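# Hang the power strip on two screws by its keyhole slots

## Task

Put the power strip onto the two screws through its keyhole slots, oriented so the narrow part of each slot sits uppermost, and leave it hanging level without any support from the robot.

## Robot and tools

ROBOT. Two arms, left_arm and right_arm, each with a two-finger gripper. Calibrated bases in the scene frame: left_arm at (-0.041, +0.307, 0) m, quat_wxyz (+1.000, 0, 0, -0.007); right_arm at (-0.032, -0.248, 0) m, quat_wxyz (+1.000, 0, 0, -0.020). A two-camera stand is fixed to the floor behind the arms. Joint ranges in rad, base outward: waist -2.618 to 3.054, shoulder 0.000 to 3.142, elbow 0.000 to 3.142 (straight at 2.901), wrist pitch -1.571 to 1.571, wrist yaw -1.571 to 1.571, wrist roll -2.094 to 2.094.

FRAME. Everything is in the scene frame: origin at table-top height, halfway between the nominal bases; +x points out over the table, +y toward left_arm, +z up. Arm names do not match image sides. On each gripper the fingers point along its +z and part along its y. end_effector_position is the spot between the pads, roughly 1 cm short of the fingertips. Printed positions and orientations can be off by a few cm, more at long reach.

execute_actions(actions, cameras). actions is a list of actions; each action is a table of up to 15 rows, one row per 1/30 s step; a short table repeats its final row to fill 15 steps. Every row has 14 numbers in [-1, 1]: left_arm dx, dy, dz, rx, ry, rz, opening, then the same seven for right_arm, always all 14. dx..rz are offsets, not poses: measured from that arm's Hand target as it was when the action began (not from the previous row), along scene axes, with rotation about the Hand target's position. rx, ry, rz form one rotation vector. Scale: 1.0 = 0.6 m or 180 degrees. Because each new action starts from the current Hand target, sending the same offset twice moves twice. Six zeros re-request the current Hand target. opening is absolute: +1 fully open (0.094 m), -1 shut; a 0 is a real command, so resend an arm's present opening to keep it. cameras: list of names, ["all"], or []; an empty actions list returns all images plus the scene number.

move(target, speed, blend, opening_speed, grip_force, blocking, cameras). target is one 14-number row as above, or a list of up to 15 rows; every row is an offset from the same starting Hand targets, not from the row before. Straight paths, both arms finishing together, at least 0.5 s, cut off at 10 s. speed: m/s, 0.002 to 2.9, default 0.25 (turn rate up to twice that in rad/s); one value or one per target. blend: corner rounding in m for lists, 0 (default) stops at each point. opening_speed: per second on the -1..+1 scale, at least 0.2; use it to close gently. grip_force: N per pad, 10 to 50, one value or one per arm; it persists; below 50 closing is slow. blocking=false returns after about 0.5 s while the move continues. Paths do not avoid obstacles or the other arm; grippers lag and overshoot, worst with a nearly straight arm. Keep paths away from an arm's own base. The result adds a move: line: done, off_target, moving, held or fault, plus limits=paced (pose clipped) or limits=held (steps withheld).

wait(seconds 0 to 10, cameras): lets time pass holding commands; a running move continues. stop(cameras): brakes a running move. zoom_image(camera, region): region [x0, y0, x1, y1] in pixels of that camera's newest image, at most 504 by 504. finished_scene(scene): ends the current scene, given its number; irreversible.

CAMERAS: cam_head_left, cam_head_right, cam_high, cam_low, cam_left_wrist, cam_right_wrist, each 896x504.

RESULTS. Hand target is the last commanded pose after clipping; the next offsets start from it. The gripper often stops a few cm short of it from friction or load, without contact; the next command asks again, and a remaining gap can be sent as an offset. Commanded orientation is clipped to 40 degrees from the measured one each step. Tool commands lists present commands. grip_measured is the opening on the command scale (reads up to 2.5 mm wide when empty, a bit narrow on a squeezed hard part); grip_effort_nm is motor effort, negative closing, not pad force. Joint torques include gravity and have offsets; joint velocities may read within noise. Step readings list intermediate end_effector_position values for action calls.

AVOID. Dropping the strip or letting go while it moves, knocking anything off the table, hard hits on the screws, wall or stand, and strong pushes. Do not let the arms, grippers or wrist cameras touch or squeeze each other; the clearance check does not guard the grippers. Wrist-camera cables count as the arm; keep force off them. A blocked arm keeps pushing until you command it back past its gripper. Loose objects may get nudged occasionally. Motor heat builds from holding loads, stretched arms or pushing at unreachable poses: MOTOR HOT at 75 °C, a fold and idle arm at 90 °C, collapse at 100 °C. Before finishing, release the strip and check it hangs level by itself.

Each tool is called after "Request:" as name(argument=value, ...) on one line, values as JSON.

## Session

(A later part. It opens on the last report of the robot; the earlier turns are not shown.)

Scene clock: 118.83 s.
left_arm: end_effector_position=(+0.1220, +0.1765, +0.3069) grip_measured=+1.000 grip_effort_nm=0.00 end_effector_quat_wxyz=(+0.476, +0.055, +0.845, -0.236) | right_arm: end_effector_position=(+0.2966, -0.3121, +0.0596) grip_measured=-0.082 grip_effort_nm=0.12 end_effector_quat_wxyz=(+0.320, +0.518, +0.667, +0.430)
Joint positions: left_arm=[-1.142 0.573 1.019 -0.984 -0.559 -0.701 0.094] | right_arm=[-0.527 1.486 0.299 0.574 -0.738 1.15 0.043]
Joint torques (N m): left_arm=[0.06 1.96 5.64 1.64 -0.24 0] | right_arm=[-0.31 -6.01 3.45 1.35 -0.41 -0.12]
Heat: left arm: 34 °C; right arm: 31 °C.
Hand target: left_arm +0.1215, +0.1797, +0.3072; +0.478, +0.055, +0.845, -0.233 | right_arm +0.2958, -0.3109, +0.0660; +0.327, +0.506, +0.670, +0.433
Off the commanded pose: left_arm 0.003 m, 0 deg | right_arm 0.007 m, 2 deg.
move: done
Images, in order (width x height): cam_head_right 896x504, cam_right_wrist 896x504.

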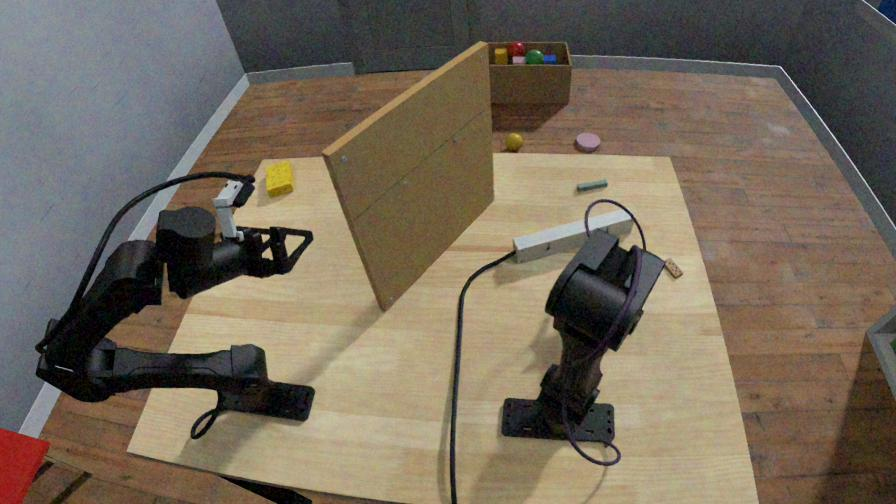

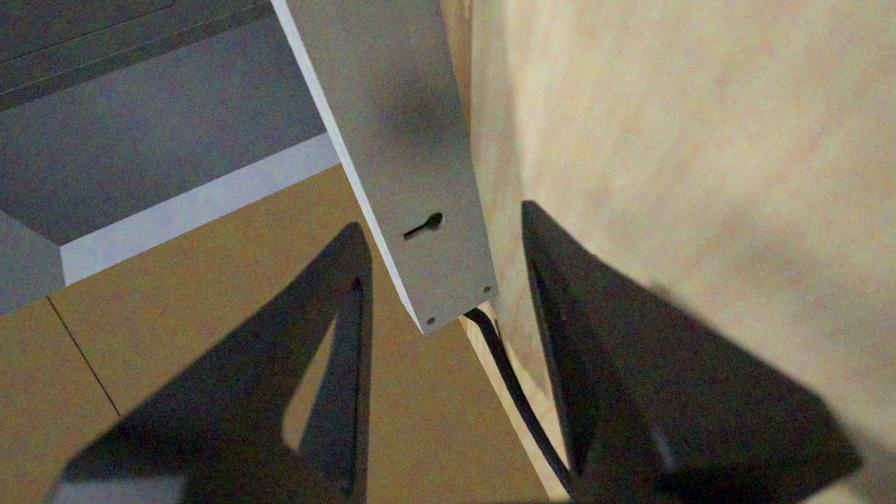

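Request:
move(target=[[0, 0, 0, 0, 0, 0, 1.0, 0.0, 0.0, 0.09, -0.03, 0.0865, 0.0075, -0.08], [0, 0, 0, 0, 0, 0, 1.0, 0.1487, 0.0348, 0.0867, -0.1187, 0.3460, 0.0302, 0.9]], speed=0.2, blend=[0.02, 0], cameras=["cam_right_wrist", "cam_head_right"])

Scene clock: 157.17 s.
left_arm: end_effector_position=(+0.1220, +0.1765, +0.3069) grip_measured=+1.000 grip_effort_nm=0.00 end_effector_quat_wxyz=(+0.476, +0.055, +0.845, -0.236) | right_arm: end_effector_position=(+0.3838, -0.2873, +0.1189) grip_measured=+0.898 grip_effort_nm=0.12 end_effector_quat_wxyz=(+0.000, +0.556, +0.831, +0.011)
Joint positions: left_arm=[-1.142 0.573 1.019 -0.984 -0.559 -0.701 0.094] | right_arm=[-0.065 2.152 2.032 -1.441 -0.019 1.073 0.089]
Joint torques (N m): left_arm=[0.06 1.96 5.67 1.64 -0.22 0] | right_arm=[0.16 -9.76 6.45 0.16 0.18 0.09]
Heat: left arm: 34 °C; right arm: 29 °C.
Hand target: left_arm +0.1215, +0.1797, +0.3072; +0.478, +0.055, +0.845, -0.233 | right_arm +0.3850, -0.2901, +0.1181; +0.000, +0.559, +0.829, +0.000
Off the commanded pose: left_arm 0.003 m, 0 deg | right_arm 0.003 m, 1 deg.
move: done
Images, in order (width x height): cam_head_right 896x504, cam_right_wrist 896x504.

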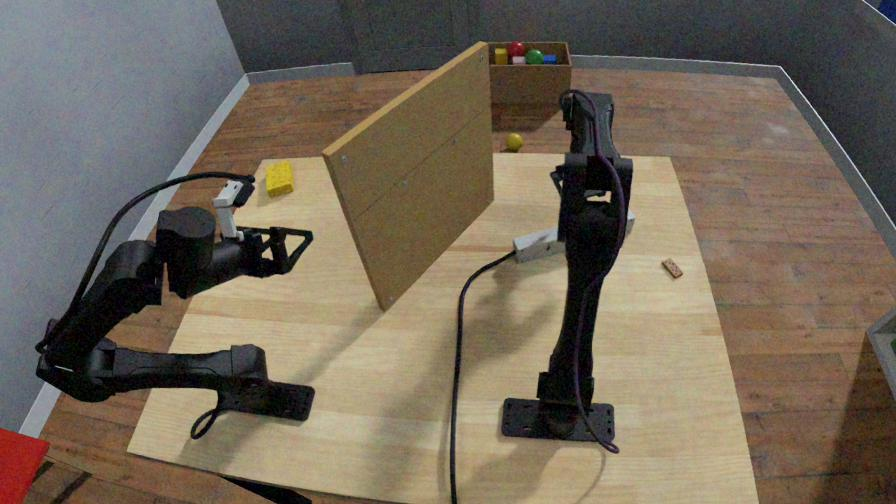

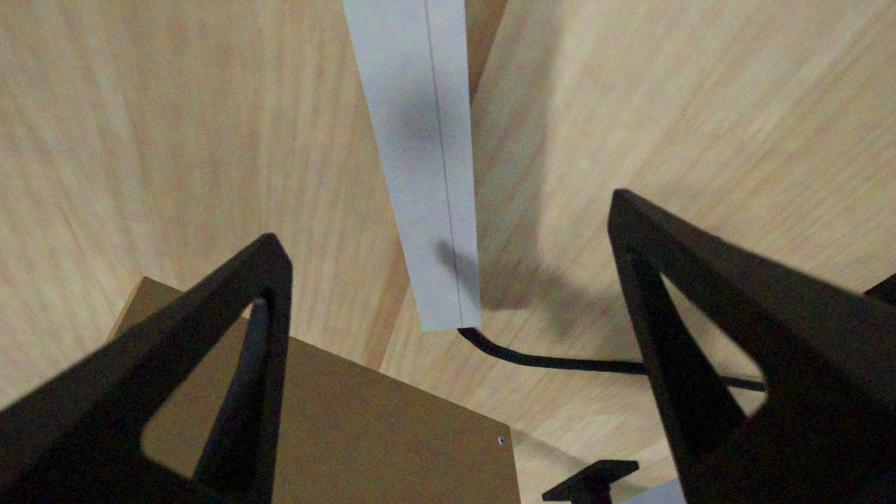

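Request:
move(target=[[0, 0, 0, 0, 0, 0, 1.0, 0.0133, 0.0, -0.06, 0, 0, 0.0222, 0.9], [0, 0, 0, 0, 0, 0, 1.0, 0.0133, 0.0, -0.127, 0, 0, 0.0222, 0.9]], speed=0.15, blend=[0.01, 0], cameras=["cam_right_wrist"])

Scene clock: 161.37 s.
left_arm: end_effector_position=(+0.1220, +0.1765, +0.3069) grip_measured=+1.000 grip_effort_nm=0.00 end_effector_quat_wxyz=(+0.476, +0.055, +0.845, -0.236) | right_arm: end_effector_position=(+0.3912, -0.2882, +0.0466) grip_measured=+0.898 grip_effort_nm=0.12 end_effector_quat_wxyz=(-0.005, +0.534, +0.846, +0.008)
Joint positions: left_arm=[-1.142 0.573 1.019 -0.984 -0.559 -0.701 0.094] | right_arm=[-0.065 2.203 1.825 -1.196 -0.019 1.021 0.089]
Joint torques (N m): left_arm=[0.09 1.94 5.64 1.63 -0.23 0] | right_arm=[0.28 -10.69 4.29 0.41 0.19 -0.06]
Heat: left arm: 34 °C; right arm: 29 °C.
Hand target: left_arm +0.1215, +0.1797, +0.3072; +0.478, +0.055, +0.845, -0.233 | right_arm +0.3931, -0.2900, +0.0419; +0.000, +0.530, +0.848, +0.000
Off the commanded pose: left_arm 0.003 m, 0 deg | right_arm 0.005 m, 1 deg.
move: done
Images, in order (width x height): cam_right_wrist 896x504.

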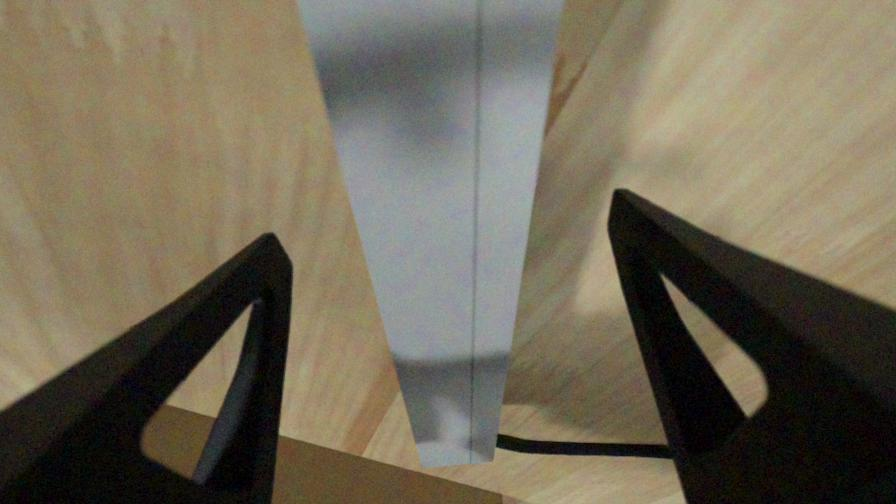

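Request:
move(target=[0, 0, 0, 0, 0, 0, 1.0, 0, 0, 0, 0, 0, 0, -0.45], speed=0.1, opening_speed=0.8)

Request:
move(target=[[0, 0, 0, 0, 0, 0, 1.0, 0.0, 0.0, 0.1, 0, 0, 0, -0.45], [0, 0, 0, 0, 0, 0, 1.0, -0.0885, 0.0333, 0.11, 0, 0, 0.5556, -0.45]], speed=0.25, blend=[0.02, 0], cameras=["cam_right_wrist", "cam_head_right", "cam_high"])

Scene clock: 177.47 s.
left_arm: end_effector_position=(+0.1220, +0.1765, +0.3069) grip_measured=+1.000 grip_effort_nm=0.00 end_effector_quat_wxyz=(+0.476, +0.055, +0.845, -0.236) | right_arm: end_effector_position=(+0.3926, -0.2886, +0.0466) grip_measured=-0.288 grip_effort_nm=-1.02 end_effector_quat_wxyz=(-0.002, +0.533, +0.846, +0.009)
Joint positions: left_arm=[-1.142 0.573 1.019 -0.984 -0.559 -0.701 0.094] | right_arm=[-0.065 2.203 1.825 -1.19 -0.017 1.02 0.033]
Joint torques (N m): left_arm=[0.08 1.92 5.64 1.64 -0.23 0.01] | right_arm=[0.28 -10.66 4.33 0.36 0.16 -0.06]
Heat: left arm: 34 °C; right arm: 29 °C.
Hand target: left_arm +0.1215, +0.1797, +0.3072; +0.478, +0.055, +0.845, -0.233 | right_arm +0.3931, -0.2900, +0.0419; +0.000, +0.530, +0.848, +0.000
Off the commanded pose: left_arm 0.003 m, 0 deg | right_arm 0.005 m, 1 deg.
move: done

Scene clock: 182.03 s.
left_arm: end_effector_position=(+0.1220, +0.1765, +0.3069) grip_measured=+1.000 grip_effort_nm=0.00 end_effector_quat_wxyz=(+0.476, +0.055, +0.845, -0.236) | right_arm: end_effector_position=(+0.3290, -0.2611, +0.0887) grip_measured=-0.289 grip_effort_nm=-1.03 end_effector_quat_wxyz=(-0.042, -0.267, +0.962, +0.036)
Joint positions: left_arm=[-1.142 0.573 1.019 -0.984 -0.559 -0.701 0.094] | right_arm=[-0.02 2.023 1.71 -1.36 -0.042 -0.604 0.033]
Joint torques (N m): left_arm=[0.09 1.98 5.65 1.64 -0.24 0.01] | right_arm=[0.09 -14.56 4.6 0.44 0.49 -0.76]
Heat: left arm: 34 °C; right arm: 31 °C.
Hand target: left_arm +0.1215, +0.1797, +0.3072; +0.478, +0.055, +0.845, -0.233 | right_arm +0.3399, -0.2701, +0.1079; +0.000, -0.309, +0.951, +0.000
Off the commanded pose: left_arm 0.003 m, 0 deg | right_arm 0.024 m, 8 deg.
move: off_target (right_arm)
Images, in order (width x height): cam_head_right 896x504, cam_high 896x504, cam_right_wrist 896x504.

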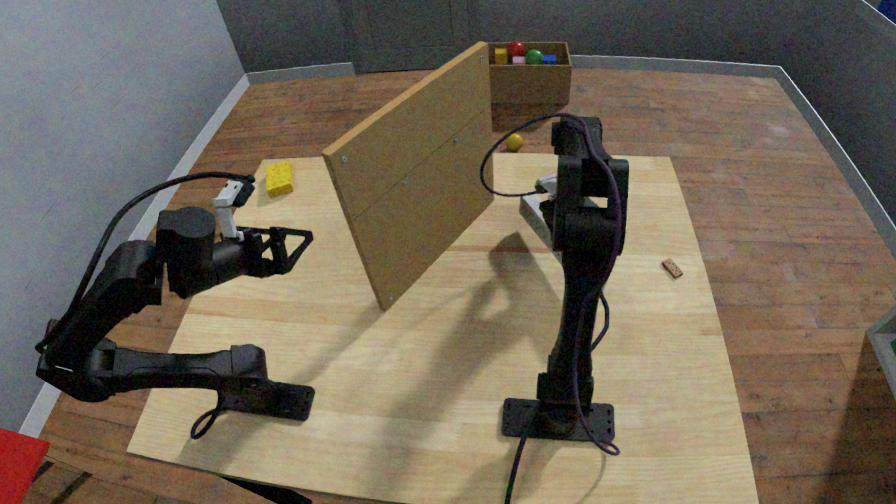

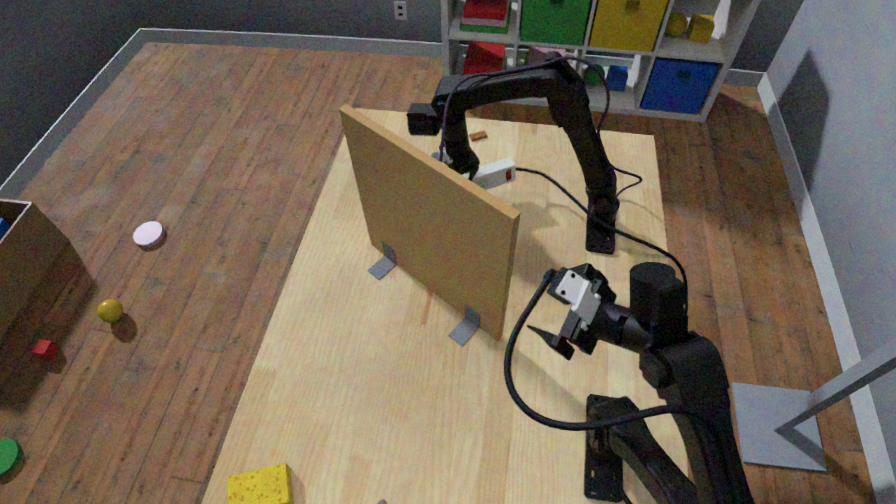

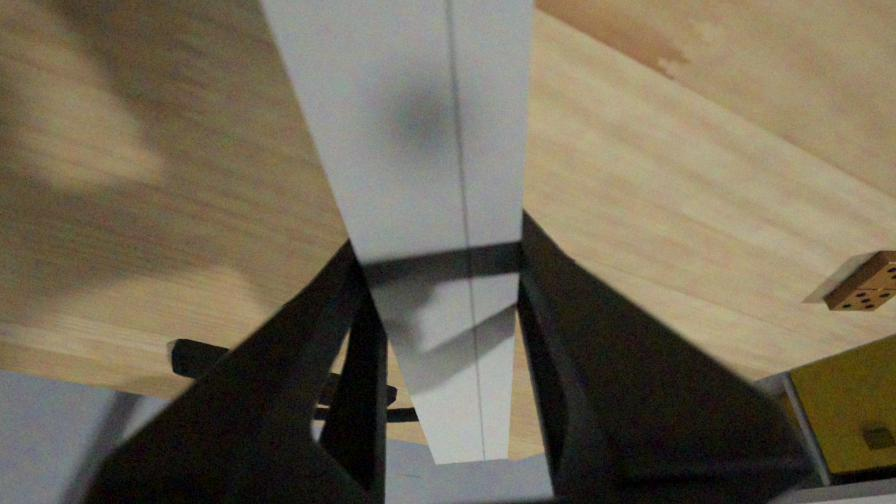

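Request:
zoom_image(camera="cam_head_right", region=[480, 180, 700, 504])

Request:
zoom_image(camera="cam_high", region=[400, 50, 720, 300])

Scaled by 1.556 from the camera's 896x504 image, which has a finer 1280x720 frame.

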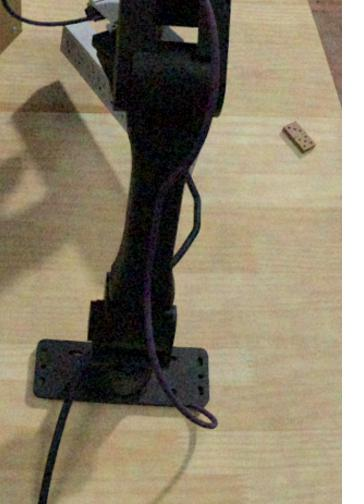

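Scaled by 1.575 from the camera's 896x504 image, which has a finer 1280x720 frame.

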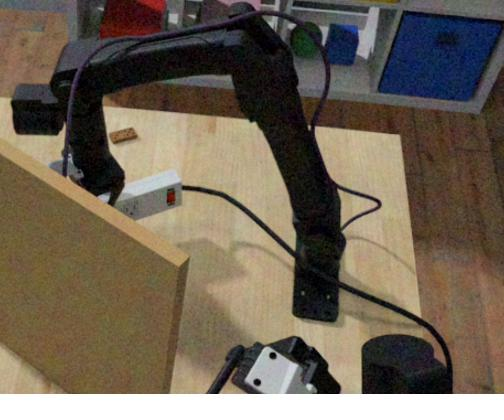

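Request:
move(target=[[0, 0, 0, 0, 0, 0, 1.0, -0.0665, 0.06, 0.0, 0, 0, 0.3333, -0.45], [0, 0, 0, 0, 0, 0, 1.0, -0.1165, 0.2168, 0.0, 0, 0, 0.5483, -0.45]], speed=0.22, blend=[0.03, 0], cameras=["cam_right_wrist", "cam_head_right", "cam_high"])

Scene clock: 197.83 s.
left_arm: end_effector_position=(+0.1220, +0.1765, +0.3069) grip_measured=+1.000 grip_effort_nm=0.00 end_effector_quat_wxyz=(+0.476, +0.055, +0.845, -0.236) | right_arm: end_effector_position=(+0.2544, -0.1420, +0.0967) grip_measured=-0.289 grip_effort_nm=-1.03 end_effector_quat_wxyz=(+0.031, +0.911, -0.409, -0.043)
Joint positions: left_arm=[-1.142 0.573 1.019 -0.984 -0.559 -0.701 0.094] | right_arm=[0.383 1.805 1.448 -1.318 -0.014 -1.956 0.033]
Joint torques (N m): left_arm=[0.05 1.94 5.64 1.65 -0.24 0] | right_arm=[0.01 -11.66 4.23 0.67 0.18 -0.53]
Heat: left arm: 34 °C; right arm: 33 °C.
Hand target: left_arm +0.1215, +0.1797, +0.3072; +0.478, +0.055, +0.845, -0.233 | right_arm +0.2700, -0.1400, +0.1078; +0.000, +0.923, -0.385, +0.000
Off the commanded pose: left_arm 0.003 m, 0 deg | right_arm 0.019 m, 7 deg.
move: off_target (right_arm)
Images, in order (width x height): cam_head_right 896x504, cam_high 896x504, cam_right_wrist 896x504.

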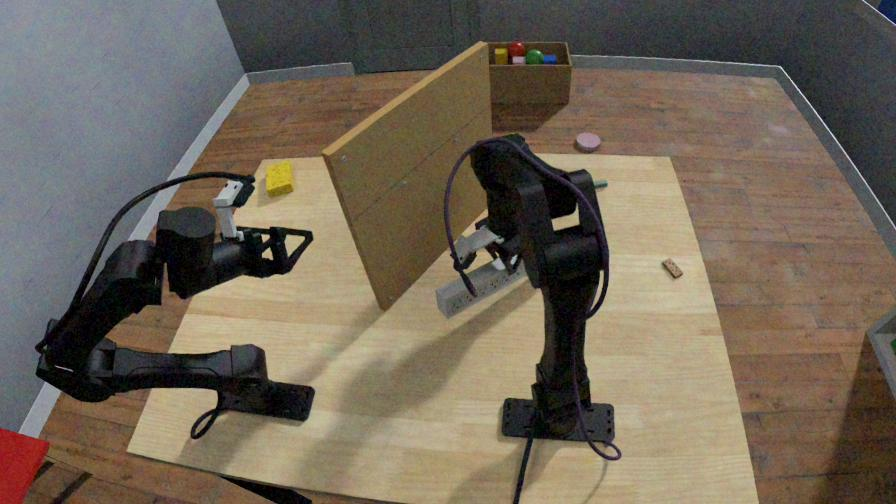

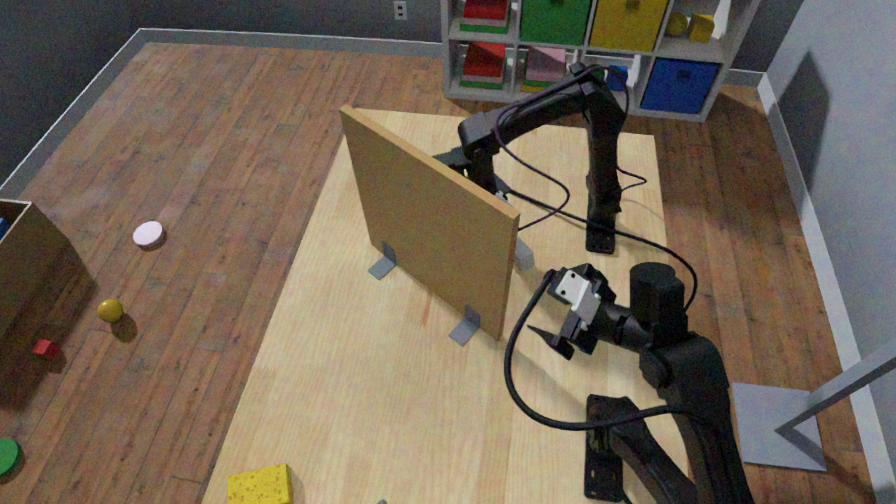

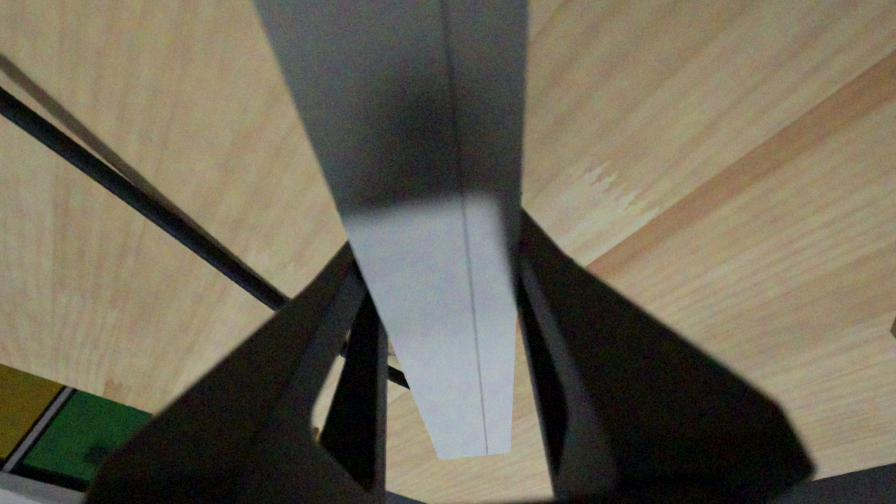

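Request:
move(target=[0, 0, 0, 0, 0, 0, 1.0, 0.0, 0.0, -0.08, 0.0067, -0.0331, 0, -0.45], speed=0.1)

Scene clock: 201.53 s.
left_arm: end_effector_position=(+0.1220, +0.1765, +0.3069) grip_measured=+1.000 grip_effort_nm=0.01 end_effector_quat_wxyz=(+0.476, +0.055, +0.845, -0.236) | right_arm: end_effector_position=(+0.2558, -0.1435, +0.0487) grip_measured=-0.289 grip_effort_nm=-1.03 end_effector_quat_wxyz=(-0.003, +0.916, -0.401, +0.010)
Joint positions: left_arm=[-1.142 0.573 1.019 -0.984 -0.559 -0.701 0.094] | right_arm=[0.391 1.733 1.17 -0.99 0.01 -1.966 0.033]
Joint torques (N m): left_arm=[0.06 1.95 5.65 1.64 -0.23 0] | right_arm=[-0.02 -10.5 4.31 0.77 0.13 -0.35]
Heat: left arm: 34 °C; right arm: 33 °C.
Hand target: left_arm +0.1215, +0.1797, +0.3072; +0.478, +0.055, +0.845, -0.233 | right_arm +0.2701, -0.1399, +0.0599; -0.030, +0.922, -0.384, +0.044
Off the commanded pose: left_arm 0.003 m, 0 deg | right_arm 0.018 m, 5 deg.
move: off_target (right_arm)

Request:
move(target=[0, 0, 0, 0, 0, 0, 1.0, 0.0, 0.0, -0.0083, 0, 0, 0, -0.45], speed=0.05)

Request:
move(target=[0, 0, 0, 0, 0, 0, 1.0, 0.0, 0.0, 0.0, 0, 0, 0, 0.2], speed=0.05, opening_speed=0.4, cameras=["cam_head_right", "cam_right_wrist"])

Scene clock: 203.17 s.
left_arm: end_effector_position=(+0.1220, +0.1765, +0.3069) grip_measured=+1.000 grip_effort_nm=0.00 end_effector_quat_wxyz=(+0.476, +0.055, +0.845, -0.236) | right_arm: end_effector_position=(+0.2566, -0.1433, +0.0459) grip_measured=-0.289 grip_effort_nm=-1.02 end_effector_quat_wxyz=(-0.005, +0.916, -0.401, +0.012)
Joint positions: left_arm=[-1.142 0.573 1.019 -0.984 -0.559 -0.701 0.094] | right_arm=[0.391 1.733 1.158 -0.971 0.01 -1.965 0.033]
Joint torques (N m): left_arm=[0.06 1.96 5.65 1.63 -0.24 0.01] | right_arm=[-0.02 -9.94 4.19 0.79 0.08 -0.36]
Heat: left arm: 34 °C; right arm: 34 °C.
Hand target: left_arm +0.1215, +0.1797, +0.3072; +0.478, +0.055, +0.845, -0.233 | right_arm +0.2701, -0.1399, +0.0550; -0.030, +0.922, -0.384, +0.044
Off the commanded pose: left_arm 0.003 m, 0 deg | right_arm 0.017 m, 5 deg.
move: off_target (right_arm)

Scene clock: 205.23 s.
left_arm: end_effector_position=(+0.1220, +0.1765, +0.3069) grip_measured=+1.000 grip_effort_nm=0.00 end_effector_quat_wxyz=(+0.476, +0.055, +0.845, -0.236) | right_arm: end_effector_position=(+0.2756, -0.1371, +0.0512) grip_measured=+0.198 grip_effort_nm=0.10 end_effector_quat_wxyz=(-0.034, +0.920, -0.389, +0.047)
Joint positions: left_arm=[-1.142 0.573 1.019 -0.984 -0.559 -0.701 0.094] | right_arm=[0.391 1.719 1.157 -0.894 0.014 -1.992 0.056]
Joint torques (N m): left_arm=[0.06 1.94 5.67 1.63 -0.24 0.01] | right_arm=[-0.08 -8.75 4.22 0.25 0.04 -0.13]
Heat: left arm: 34 °C; right arm: 34 °C.
Hand target: left_arm +0.1215, +0.1797, +0.3072; +0.478, +0.055, +0.845, -0.233 | right_arm +0.2700, -0.1399, +0.0548; -0.030, +0.922, -0.384, +0.044
Off the commanded pose: left_arm 0.003 m, 0 deg | right_arm 0.007 m, 1 deg.
move: done
Images, in order (width x height): cam_head_right 896x504, cam_right_wrist 896x504.

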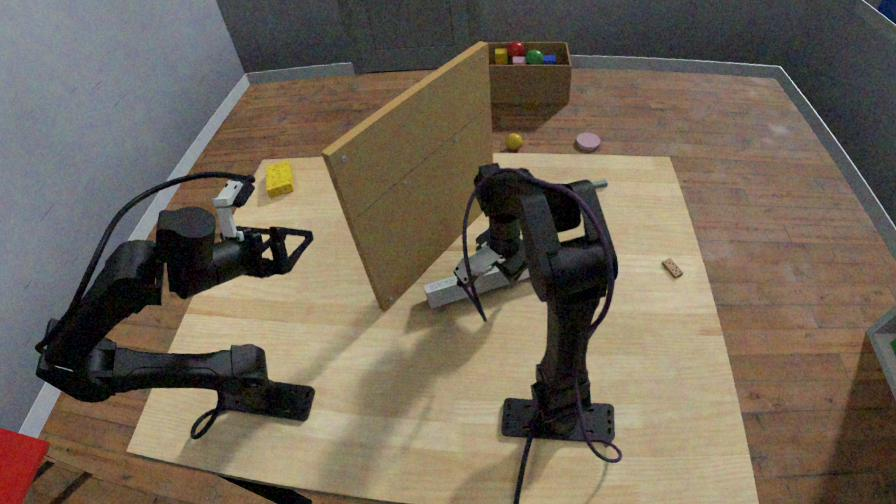

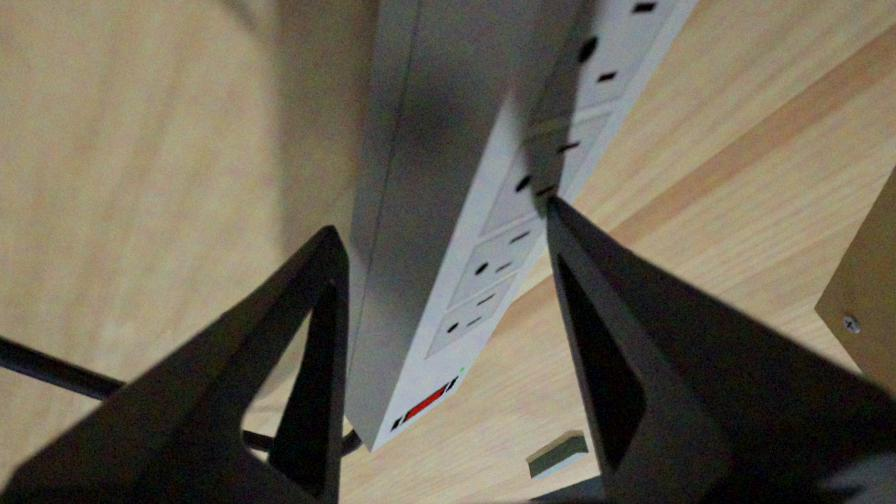

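Request:
zoom_image(camera="cam_head_right", region=[410, 220, 560, 330])

Request:
execute_actions(actions=[], cameras=["cam_head_left", "cam_high"])

Request:
zoom_image(camera="cam_head_left", region=[390, 200, 560, 340])

Scaled by 3.360 from the camera's 896x504 image, which has a finer 1280x720 frame.

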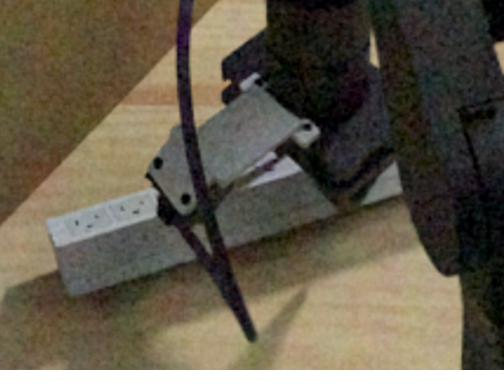

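Scene clock: 206.13 s.
left_arm: end_effector_position=(+0.1220, +0.1765, +0.3069) grip_measured=+1.000 grip_effort_nm=0.01 end_effector_quat_wxyz=(+0.476, +0.055, +0.845, -0.236) | right_arm: end_effector_position=(+0.2756, -0.1371, +0.0512) grip_measured=+0.198 grip_effort_nm=0.10 end_effector_quat_wxyz=(-0.034, +0.920, -0.388, +0.047)
Joint positions: left_arm=[-1.142 0.573 1.019 -0.984 -0.559 -0.701 0.094] | right_arm=[0.391 1.719 1.157 -0.894 0.014 -1.992 0.056]
Joint velocities: within noise
Joint torques (N m): left_arm=[0.08 1.95 5.63 1.64 -0.24 0.02] | right_arm=[-0.16 -8.73 4.25 0.27 0.03 -0.1]
Heat: left arm: 34 °C; right arm: 34 °C.
Hand target: left_arm +0.1215, +0.1797, +0.3072; +0.478, +0.055, +0.845, -0.233 | right_arm +0.2700, -0.1399, +0.0548; -0.030, +0.922, -0.384, +0.044
Tool commands: left_gripper/opening=+1.0 right_gripper/opening=+0.2
Off the commanded pose: left_arm 0.003 m, 0 deg | right_arm 0.007 m, 1 deg.
Images, in order (width x height): cam_head_left 896x504, cam_high 896x504.

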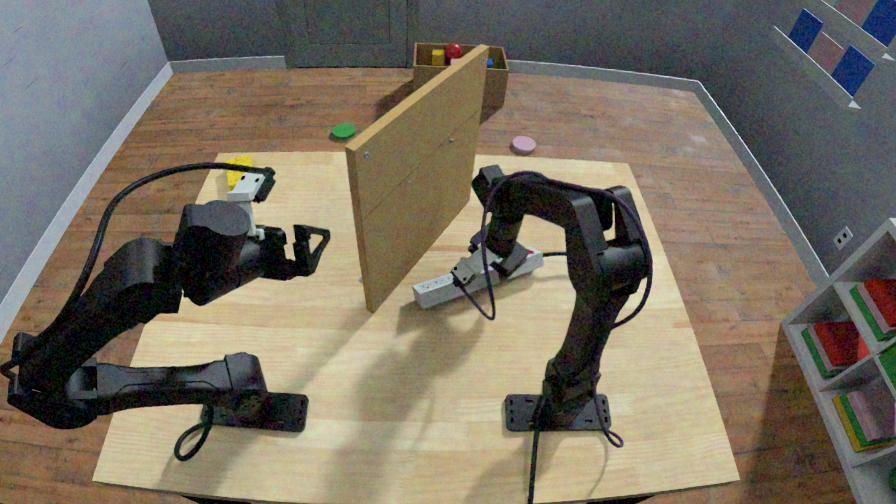

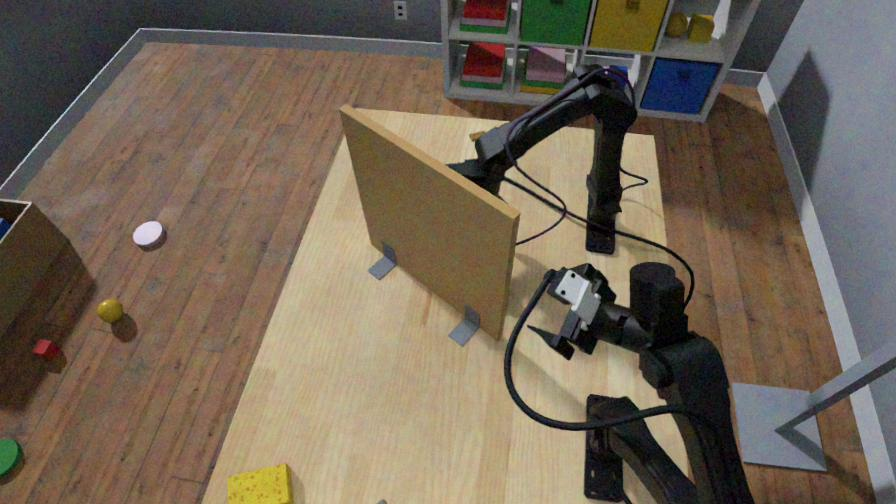

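Scaled by 2.965 from the camera's 896x504 image, which has a finer 1280x720 frame.

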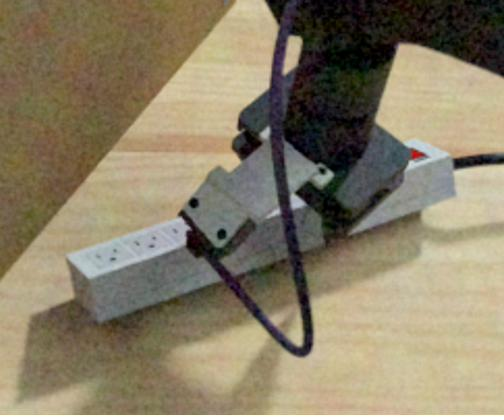

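Request:
move(target=[0, 0, 0, 0, 0, 0, 1.0, -0.055, -0.055, 0.0, -0.0067, 0.0331, 0, 0.2], speed=0.08, cameras=["cam_head_left", "cam_right_wrist"])

Request:
zoom_image(camera="cam_head_left", region=[390, 200, 560, 340])

Scene clock: 225.80 s.
left_arm: end_effector_position=(+0.1220, +0.1765, +0.3069) grip_measured=+1.000 grip_effort_nm=0.00 end_effector_quat_wxyz=(+0.476, +0.055, +0.845, -0.236) | right_arm: end_effector_position=(+0.2489, -0.1697, +0.0511) grip_measured=+0.198 grip_effort_nm=0.10 end_effector_quat_wxyz=(-0.005, +0.921, -0.389, +0.013)
Joint positions: left_arm=[-1.142 0.573 1.019 -0.984 -0.559 -0.701 0.094] | right_arm=[0.314 1.669 1.107 -0.983 0.008 -2.069 0.056]
Joint torques (N m): left_arm=[0.06 1.95 5.64 1.64 -0.23 0.01] | right_arm=[-0.34 -8.76 3.52 0 -0.07 -0.09]
Heat: left arm: 33 °C; right arm: 33 °C.
Hand target: left_arm +0.1215, +0.1797, +0.3072; +0.478, +0.055, +0.845, -0.233 | right_arm +0.2371, -0.1729, +0.0550; +0.000, +0.923, -0.385, +0.000
Off the commanded pose: left_arm 0.003 m, 0 deg | right_arm 0.013 m, 2 deg.
joint sent to its limit (right arm) — joint 6 (wrist roll), lower limit. The joint targets still meet the commanded pose.
move: off_target (right_arm)
Images, in order (width x height): cam_head_left 896x504, cam_right_wrist 896x504.

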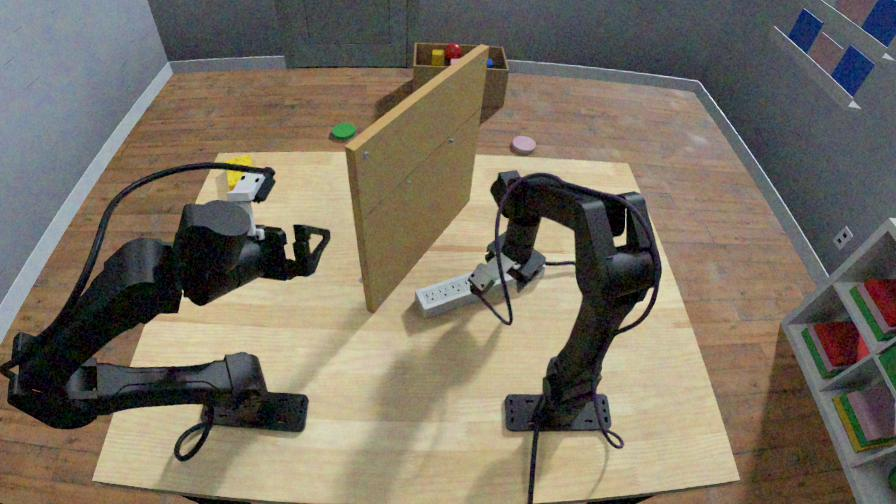

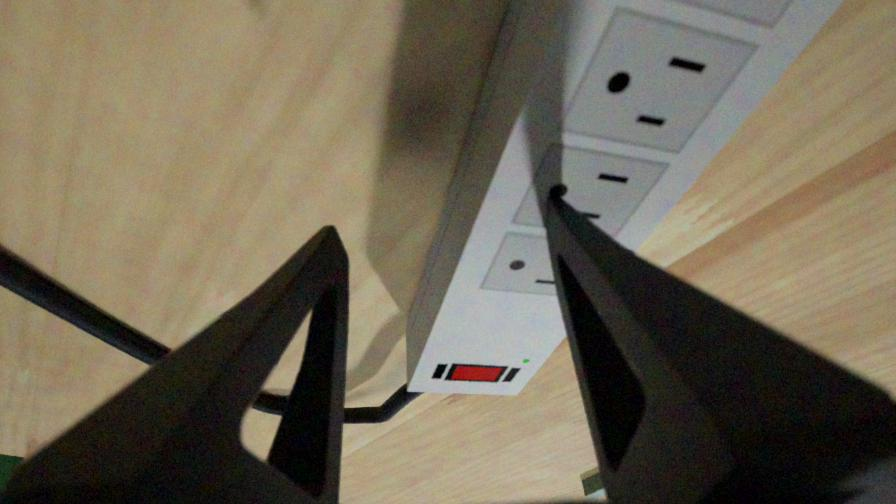

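Scaled by 2.965 from the camera's 896x504 image, which has a finer 1280x720 frame.

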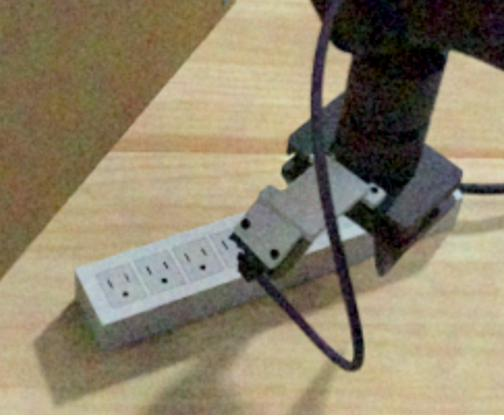

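Request:
execute_actions(actions=[], cameras=["cam_head_left", "cam_head_right", "cam_right_wrist"])

Scene clock: 232.53 s.
left_arm: end_effector_position=(+0.1220, +0.1765, +0.3069) grip_measured=+1.000 grip_effort_nm=0.01 end_effector_quat_wxyz=(+0.476, +0.055, +0.845, -0.236) | right_arm: end_effector_position=(+0.2487, -0.1697, +0.0511) grip_measured=+0.198 grip_effort_nm=0.10 end_effector_quat_wxyz=(-0.005, +0.921, -0.389, +0.012)
Joint positions: left_arm=[-1.142 0.573 1.019 -0.984 -0.559 -0.701 0.094] | right_arm=[0.314 1.669 1.107 -0.983 0.008 -2.07 0.056]
Joint velocities: within noise
Joint torques (N m): left_arm=[0.06 1.96 5.64 1.63 -0.23 0] | right_arm=[-0.31 -8.72 3.49 -0.01 -0.07 -0.12]
Heat: left arm: 33 °C; right arm: 32 °C.
Hand target: left_arm +0.1215, +0.1797, +0.3072; +0.478, +0.055, +0.845, -0.233 | right_arm +0.2371, -0.1729, +0.0550; +0.000, +0.923, -0.385, +0.000
Tool commands: left_gripper/opening=+1.0 right_gripper/opening=+0.2
Off the commanded pose: left_arm 0.003 m, 0 deg | right_arm 0.013 m, 2 deg.
Images, in order (width x height): cam_head_left 896x504, cam_head_right 896x504, cam_right_wrist 896x504.

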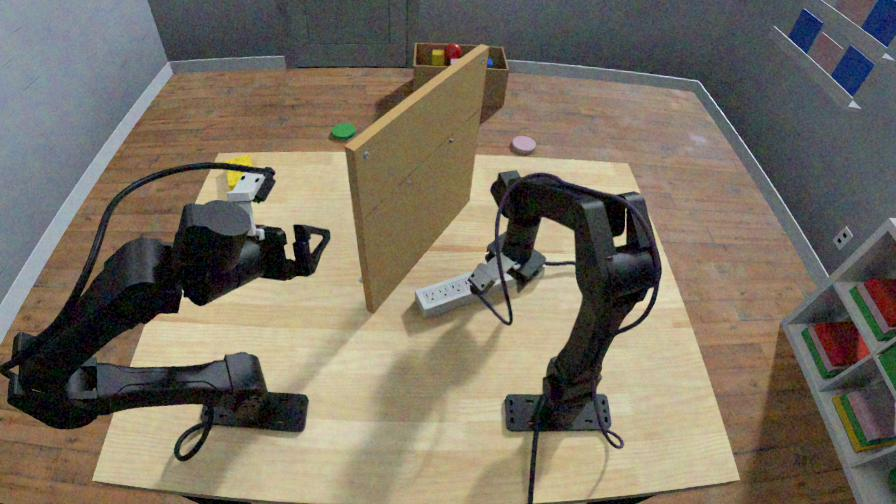

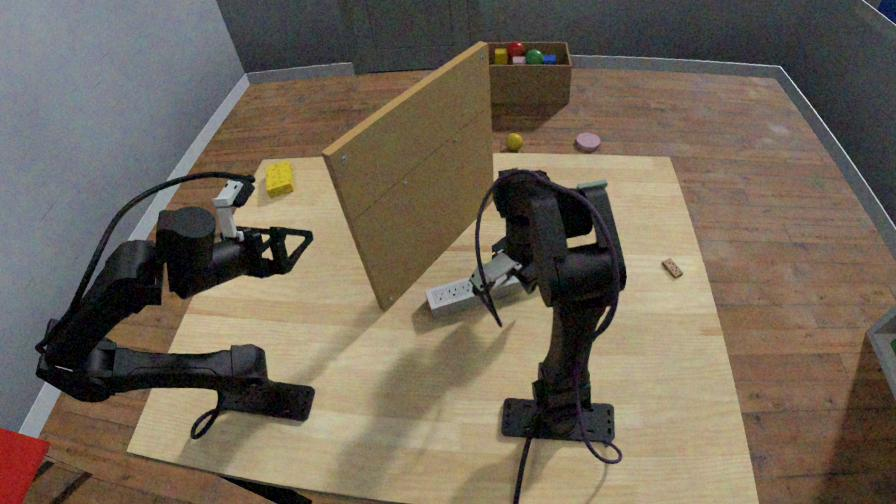

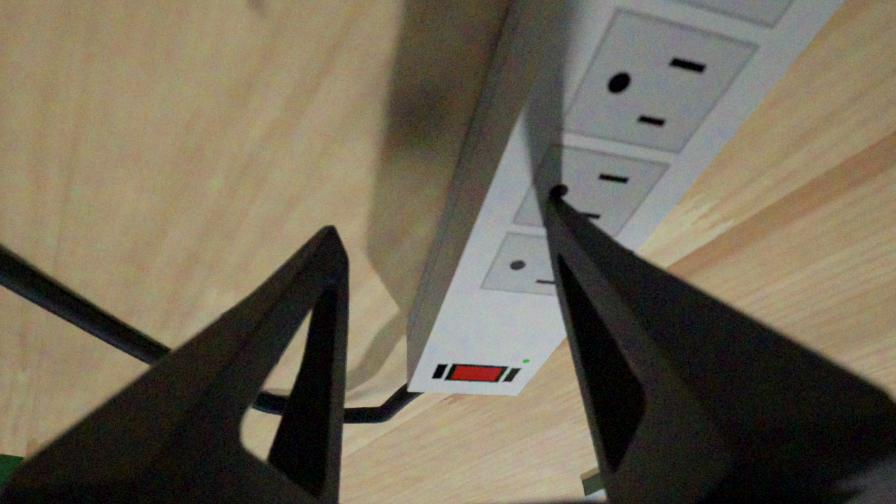

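Request:
zoom_image(camera="cam_right_wrist", region=[330, 0, 834, 420])

Request:
zoom_image(camera="cam_head_right", region=[380, 220, 580, 340])

Request:
zoom_image(camera="cam_head_left", region=[380, 220, 600, 340])

Scaled by 1.000.

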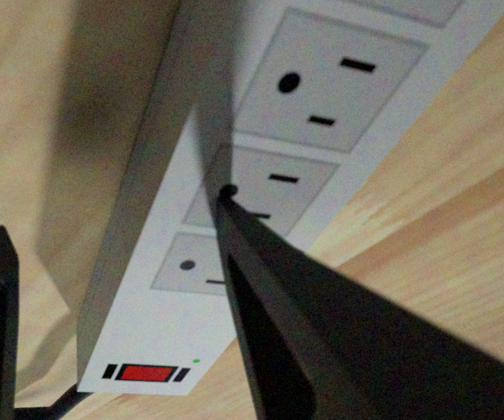

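Scaled by 2.520 from the camera's 896x504 image, which has a finer 1280x720 frame.

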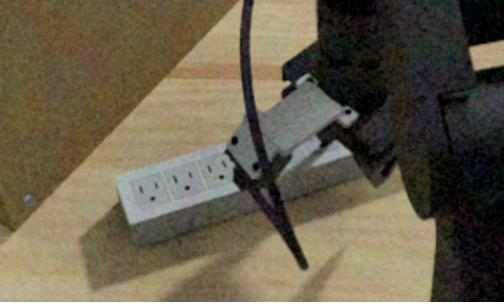

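Scaled by 2.291 from the camera's 896x504 image, which has a finer 1280x720 frame.

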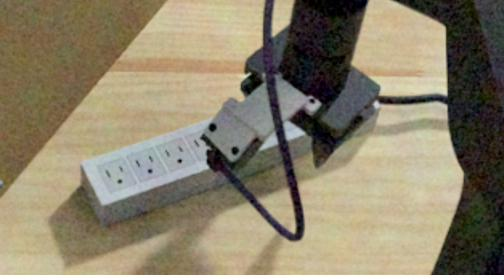

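Request:
move(target=[0, 0, 0, 0, 0, 0, 1.0, 0, 0, 0.025, 0, 0, 0, 0.2], speed=0.05, cameras=["cam_right_wrist"])

Scene clock: 250.27 s.
left_arm: end_effector_position=(+0.1220, +0.1765, +0.3069) grip_measured=+1.000 grip_effort_nm=0.00 end_effector_quat_wxyz=(+0.476, +0.055, +0.845, -0.236) | right_arm: end_effector_position=(+0.2383, -0.1726, +0.0581) grip_measured=+0.198 grip_effort_nm=0.10 end_effector_quat_wxyz=(+0.006, +0.921, -0.389, -0.001)
Joint positions: left_arm=[-1.142 0.573 1.019 -0.984 -0.559 -0.701 0.094] | right_arm=[0.314 1.653 1.119 -1.046 0.008 -2.07 0.056]
Joint torques (N m): left_arm=[0.08 1.96 5.64 1.64 -0.24 0.01] | right_arm=[-0.35 -8.7 5.75 -0.04 -0.05 -0.1]
Heat: left arm: 33 °C; right arm: 31 °C.
Hand target: left_arm +0.1215, +0.1797, +0.3072; +0.478, +0.055, +0.845, -0.233 | right_arm +0.2371, -0.1729, +0.0699; +0.000, +0.923, -0.385, +0.000
Off the commanded pose: left_arm 0.003 m, 0 deg | right_arm 0.012 m, 1 deg.
joint sent to its limit (right arm) — joint 6 (wrist roll), lower limit. The joint targets still meet the commanded pose.
move: off_target (right_arm)
Images, in order (width x height): cam_right_wrist 896x504.

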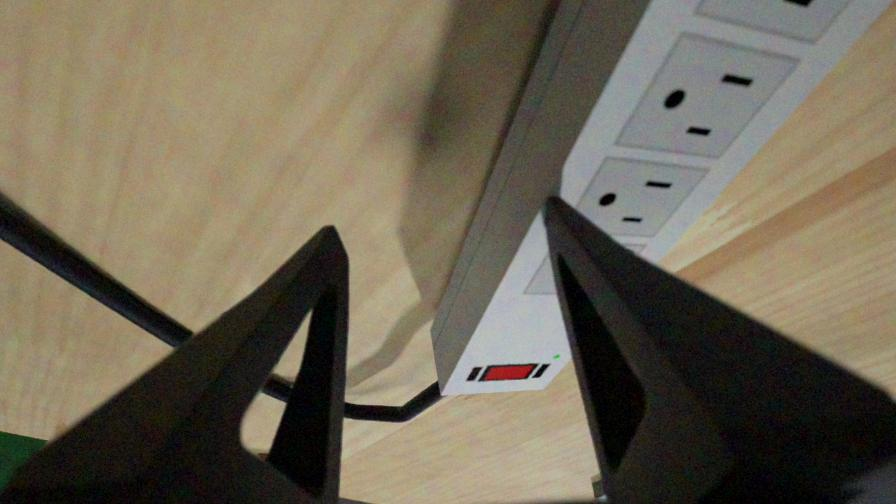

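Request:
move(target=[0, 0, 0, 0, 0, 0, 1.0, 0, 0, 0.04, 0, 0, 0, 0.2], speed=0.05, cameras=["cam_right_wrist"])

Scene clock: 252.00 s.
left_arm: end_effector_position=(+0.1220, +0.1765, +0.3069) grip_measured=+1.000 grip_effort_nm=0.00 end_effector_quat_wxyz=(+0.476, +0.055, +0.845, -0.236) | right_arm: end_effector_position=(+0.2361, -0.1733, +0.0807) grip_measured=+0.198 grip_effort_nm=0.10 end_effector_quat_wxyz=(+0.010, +0.921, -0.389, -0.007)
Joint positions: left_arm=[-1.142 0.573 1.019 -0.984 -0.559 -0.701 0.094] | right_arm=[0.314 1.636 1.193 -1.151 0.008 -2.07 0.056]
Joint torques (N m): left_arm=[0.06 1.92 5.65 1.63 -0.24 0] | right_arm=[-0.32 -8.8 6.11 0.02 -0.06 -0.12]
Heat: left arm: 33 °C; right arm: 31 °C.
Hand target: left_arm +0.1215, +0.1797, +0.3072; +0.478, +0.055, +0.845, -0.233 | right_arm +0.2370, -0.1730, +0.0939; +0.000, +0.923, -0.385, +0.000
Off the commanded pose: left_arm 0.003 m, 0 deg | right_arm 0.013 m, 2 deg.
joint sent to its limit (right arm) — joint 6 (wrist roll), lower limit. The joint targets still meet the commanded pose.
move: off_target (right_arm)
Images, in order (width x height): cam_right_wrist 896x504.

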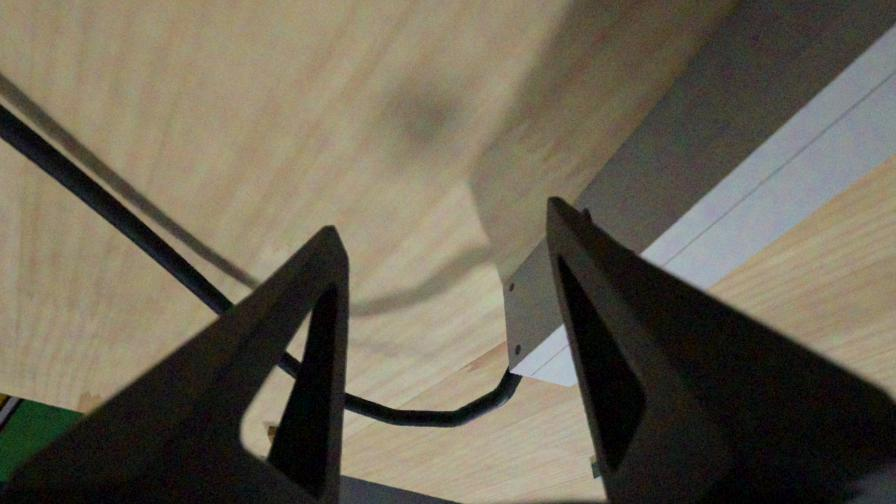

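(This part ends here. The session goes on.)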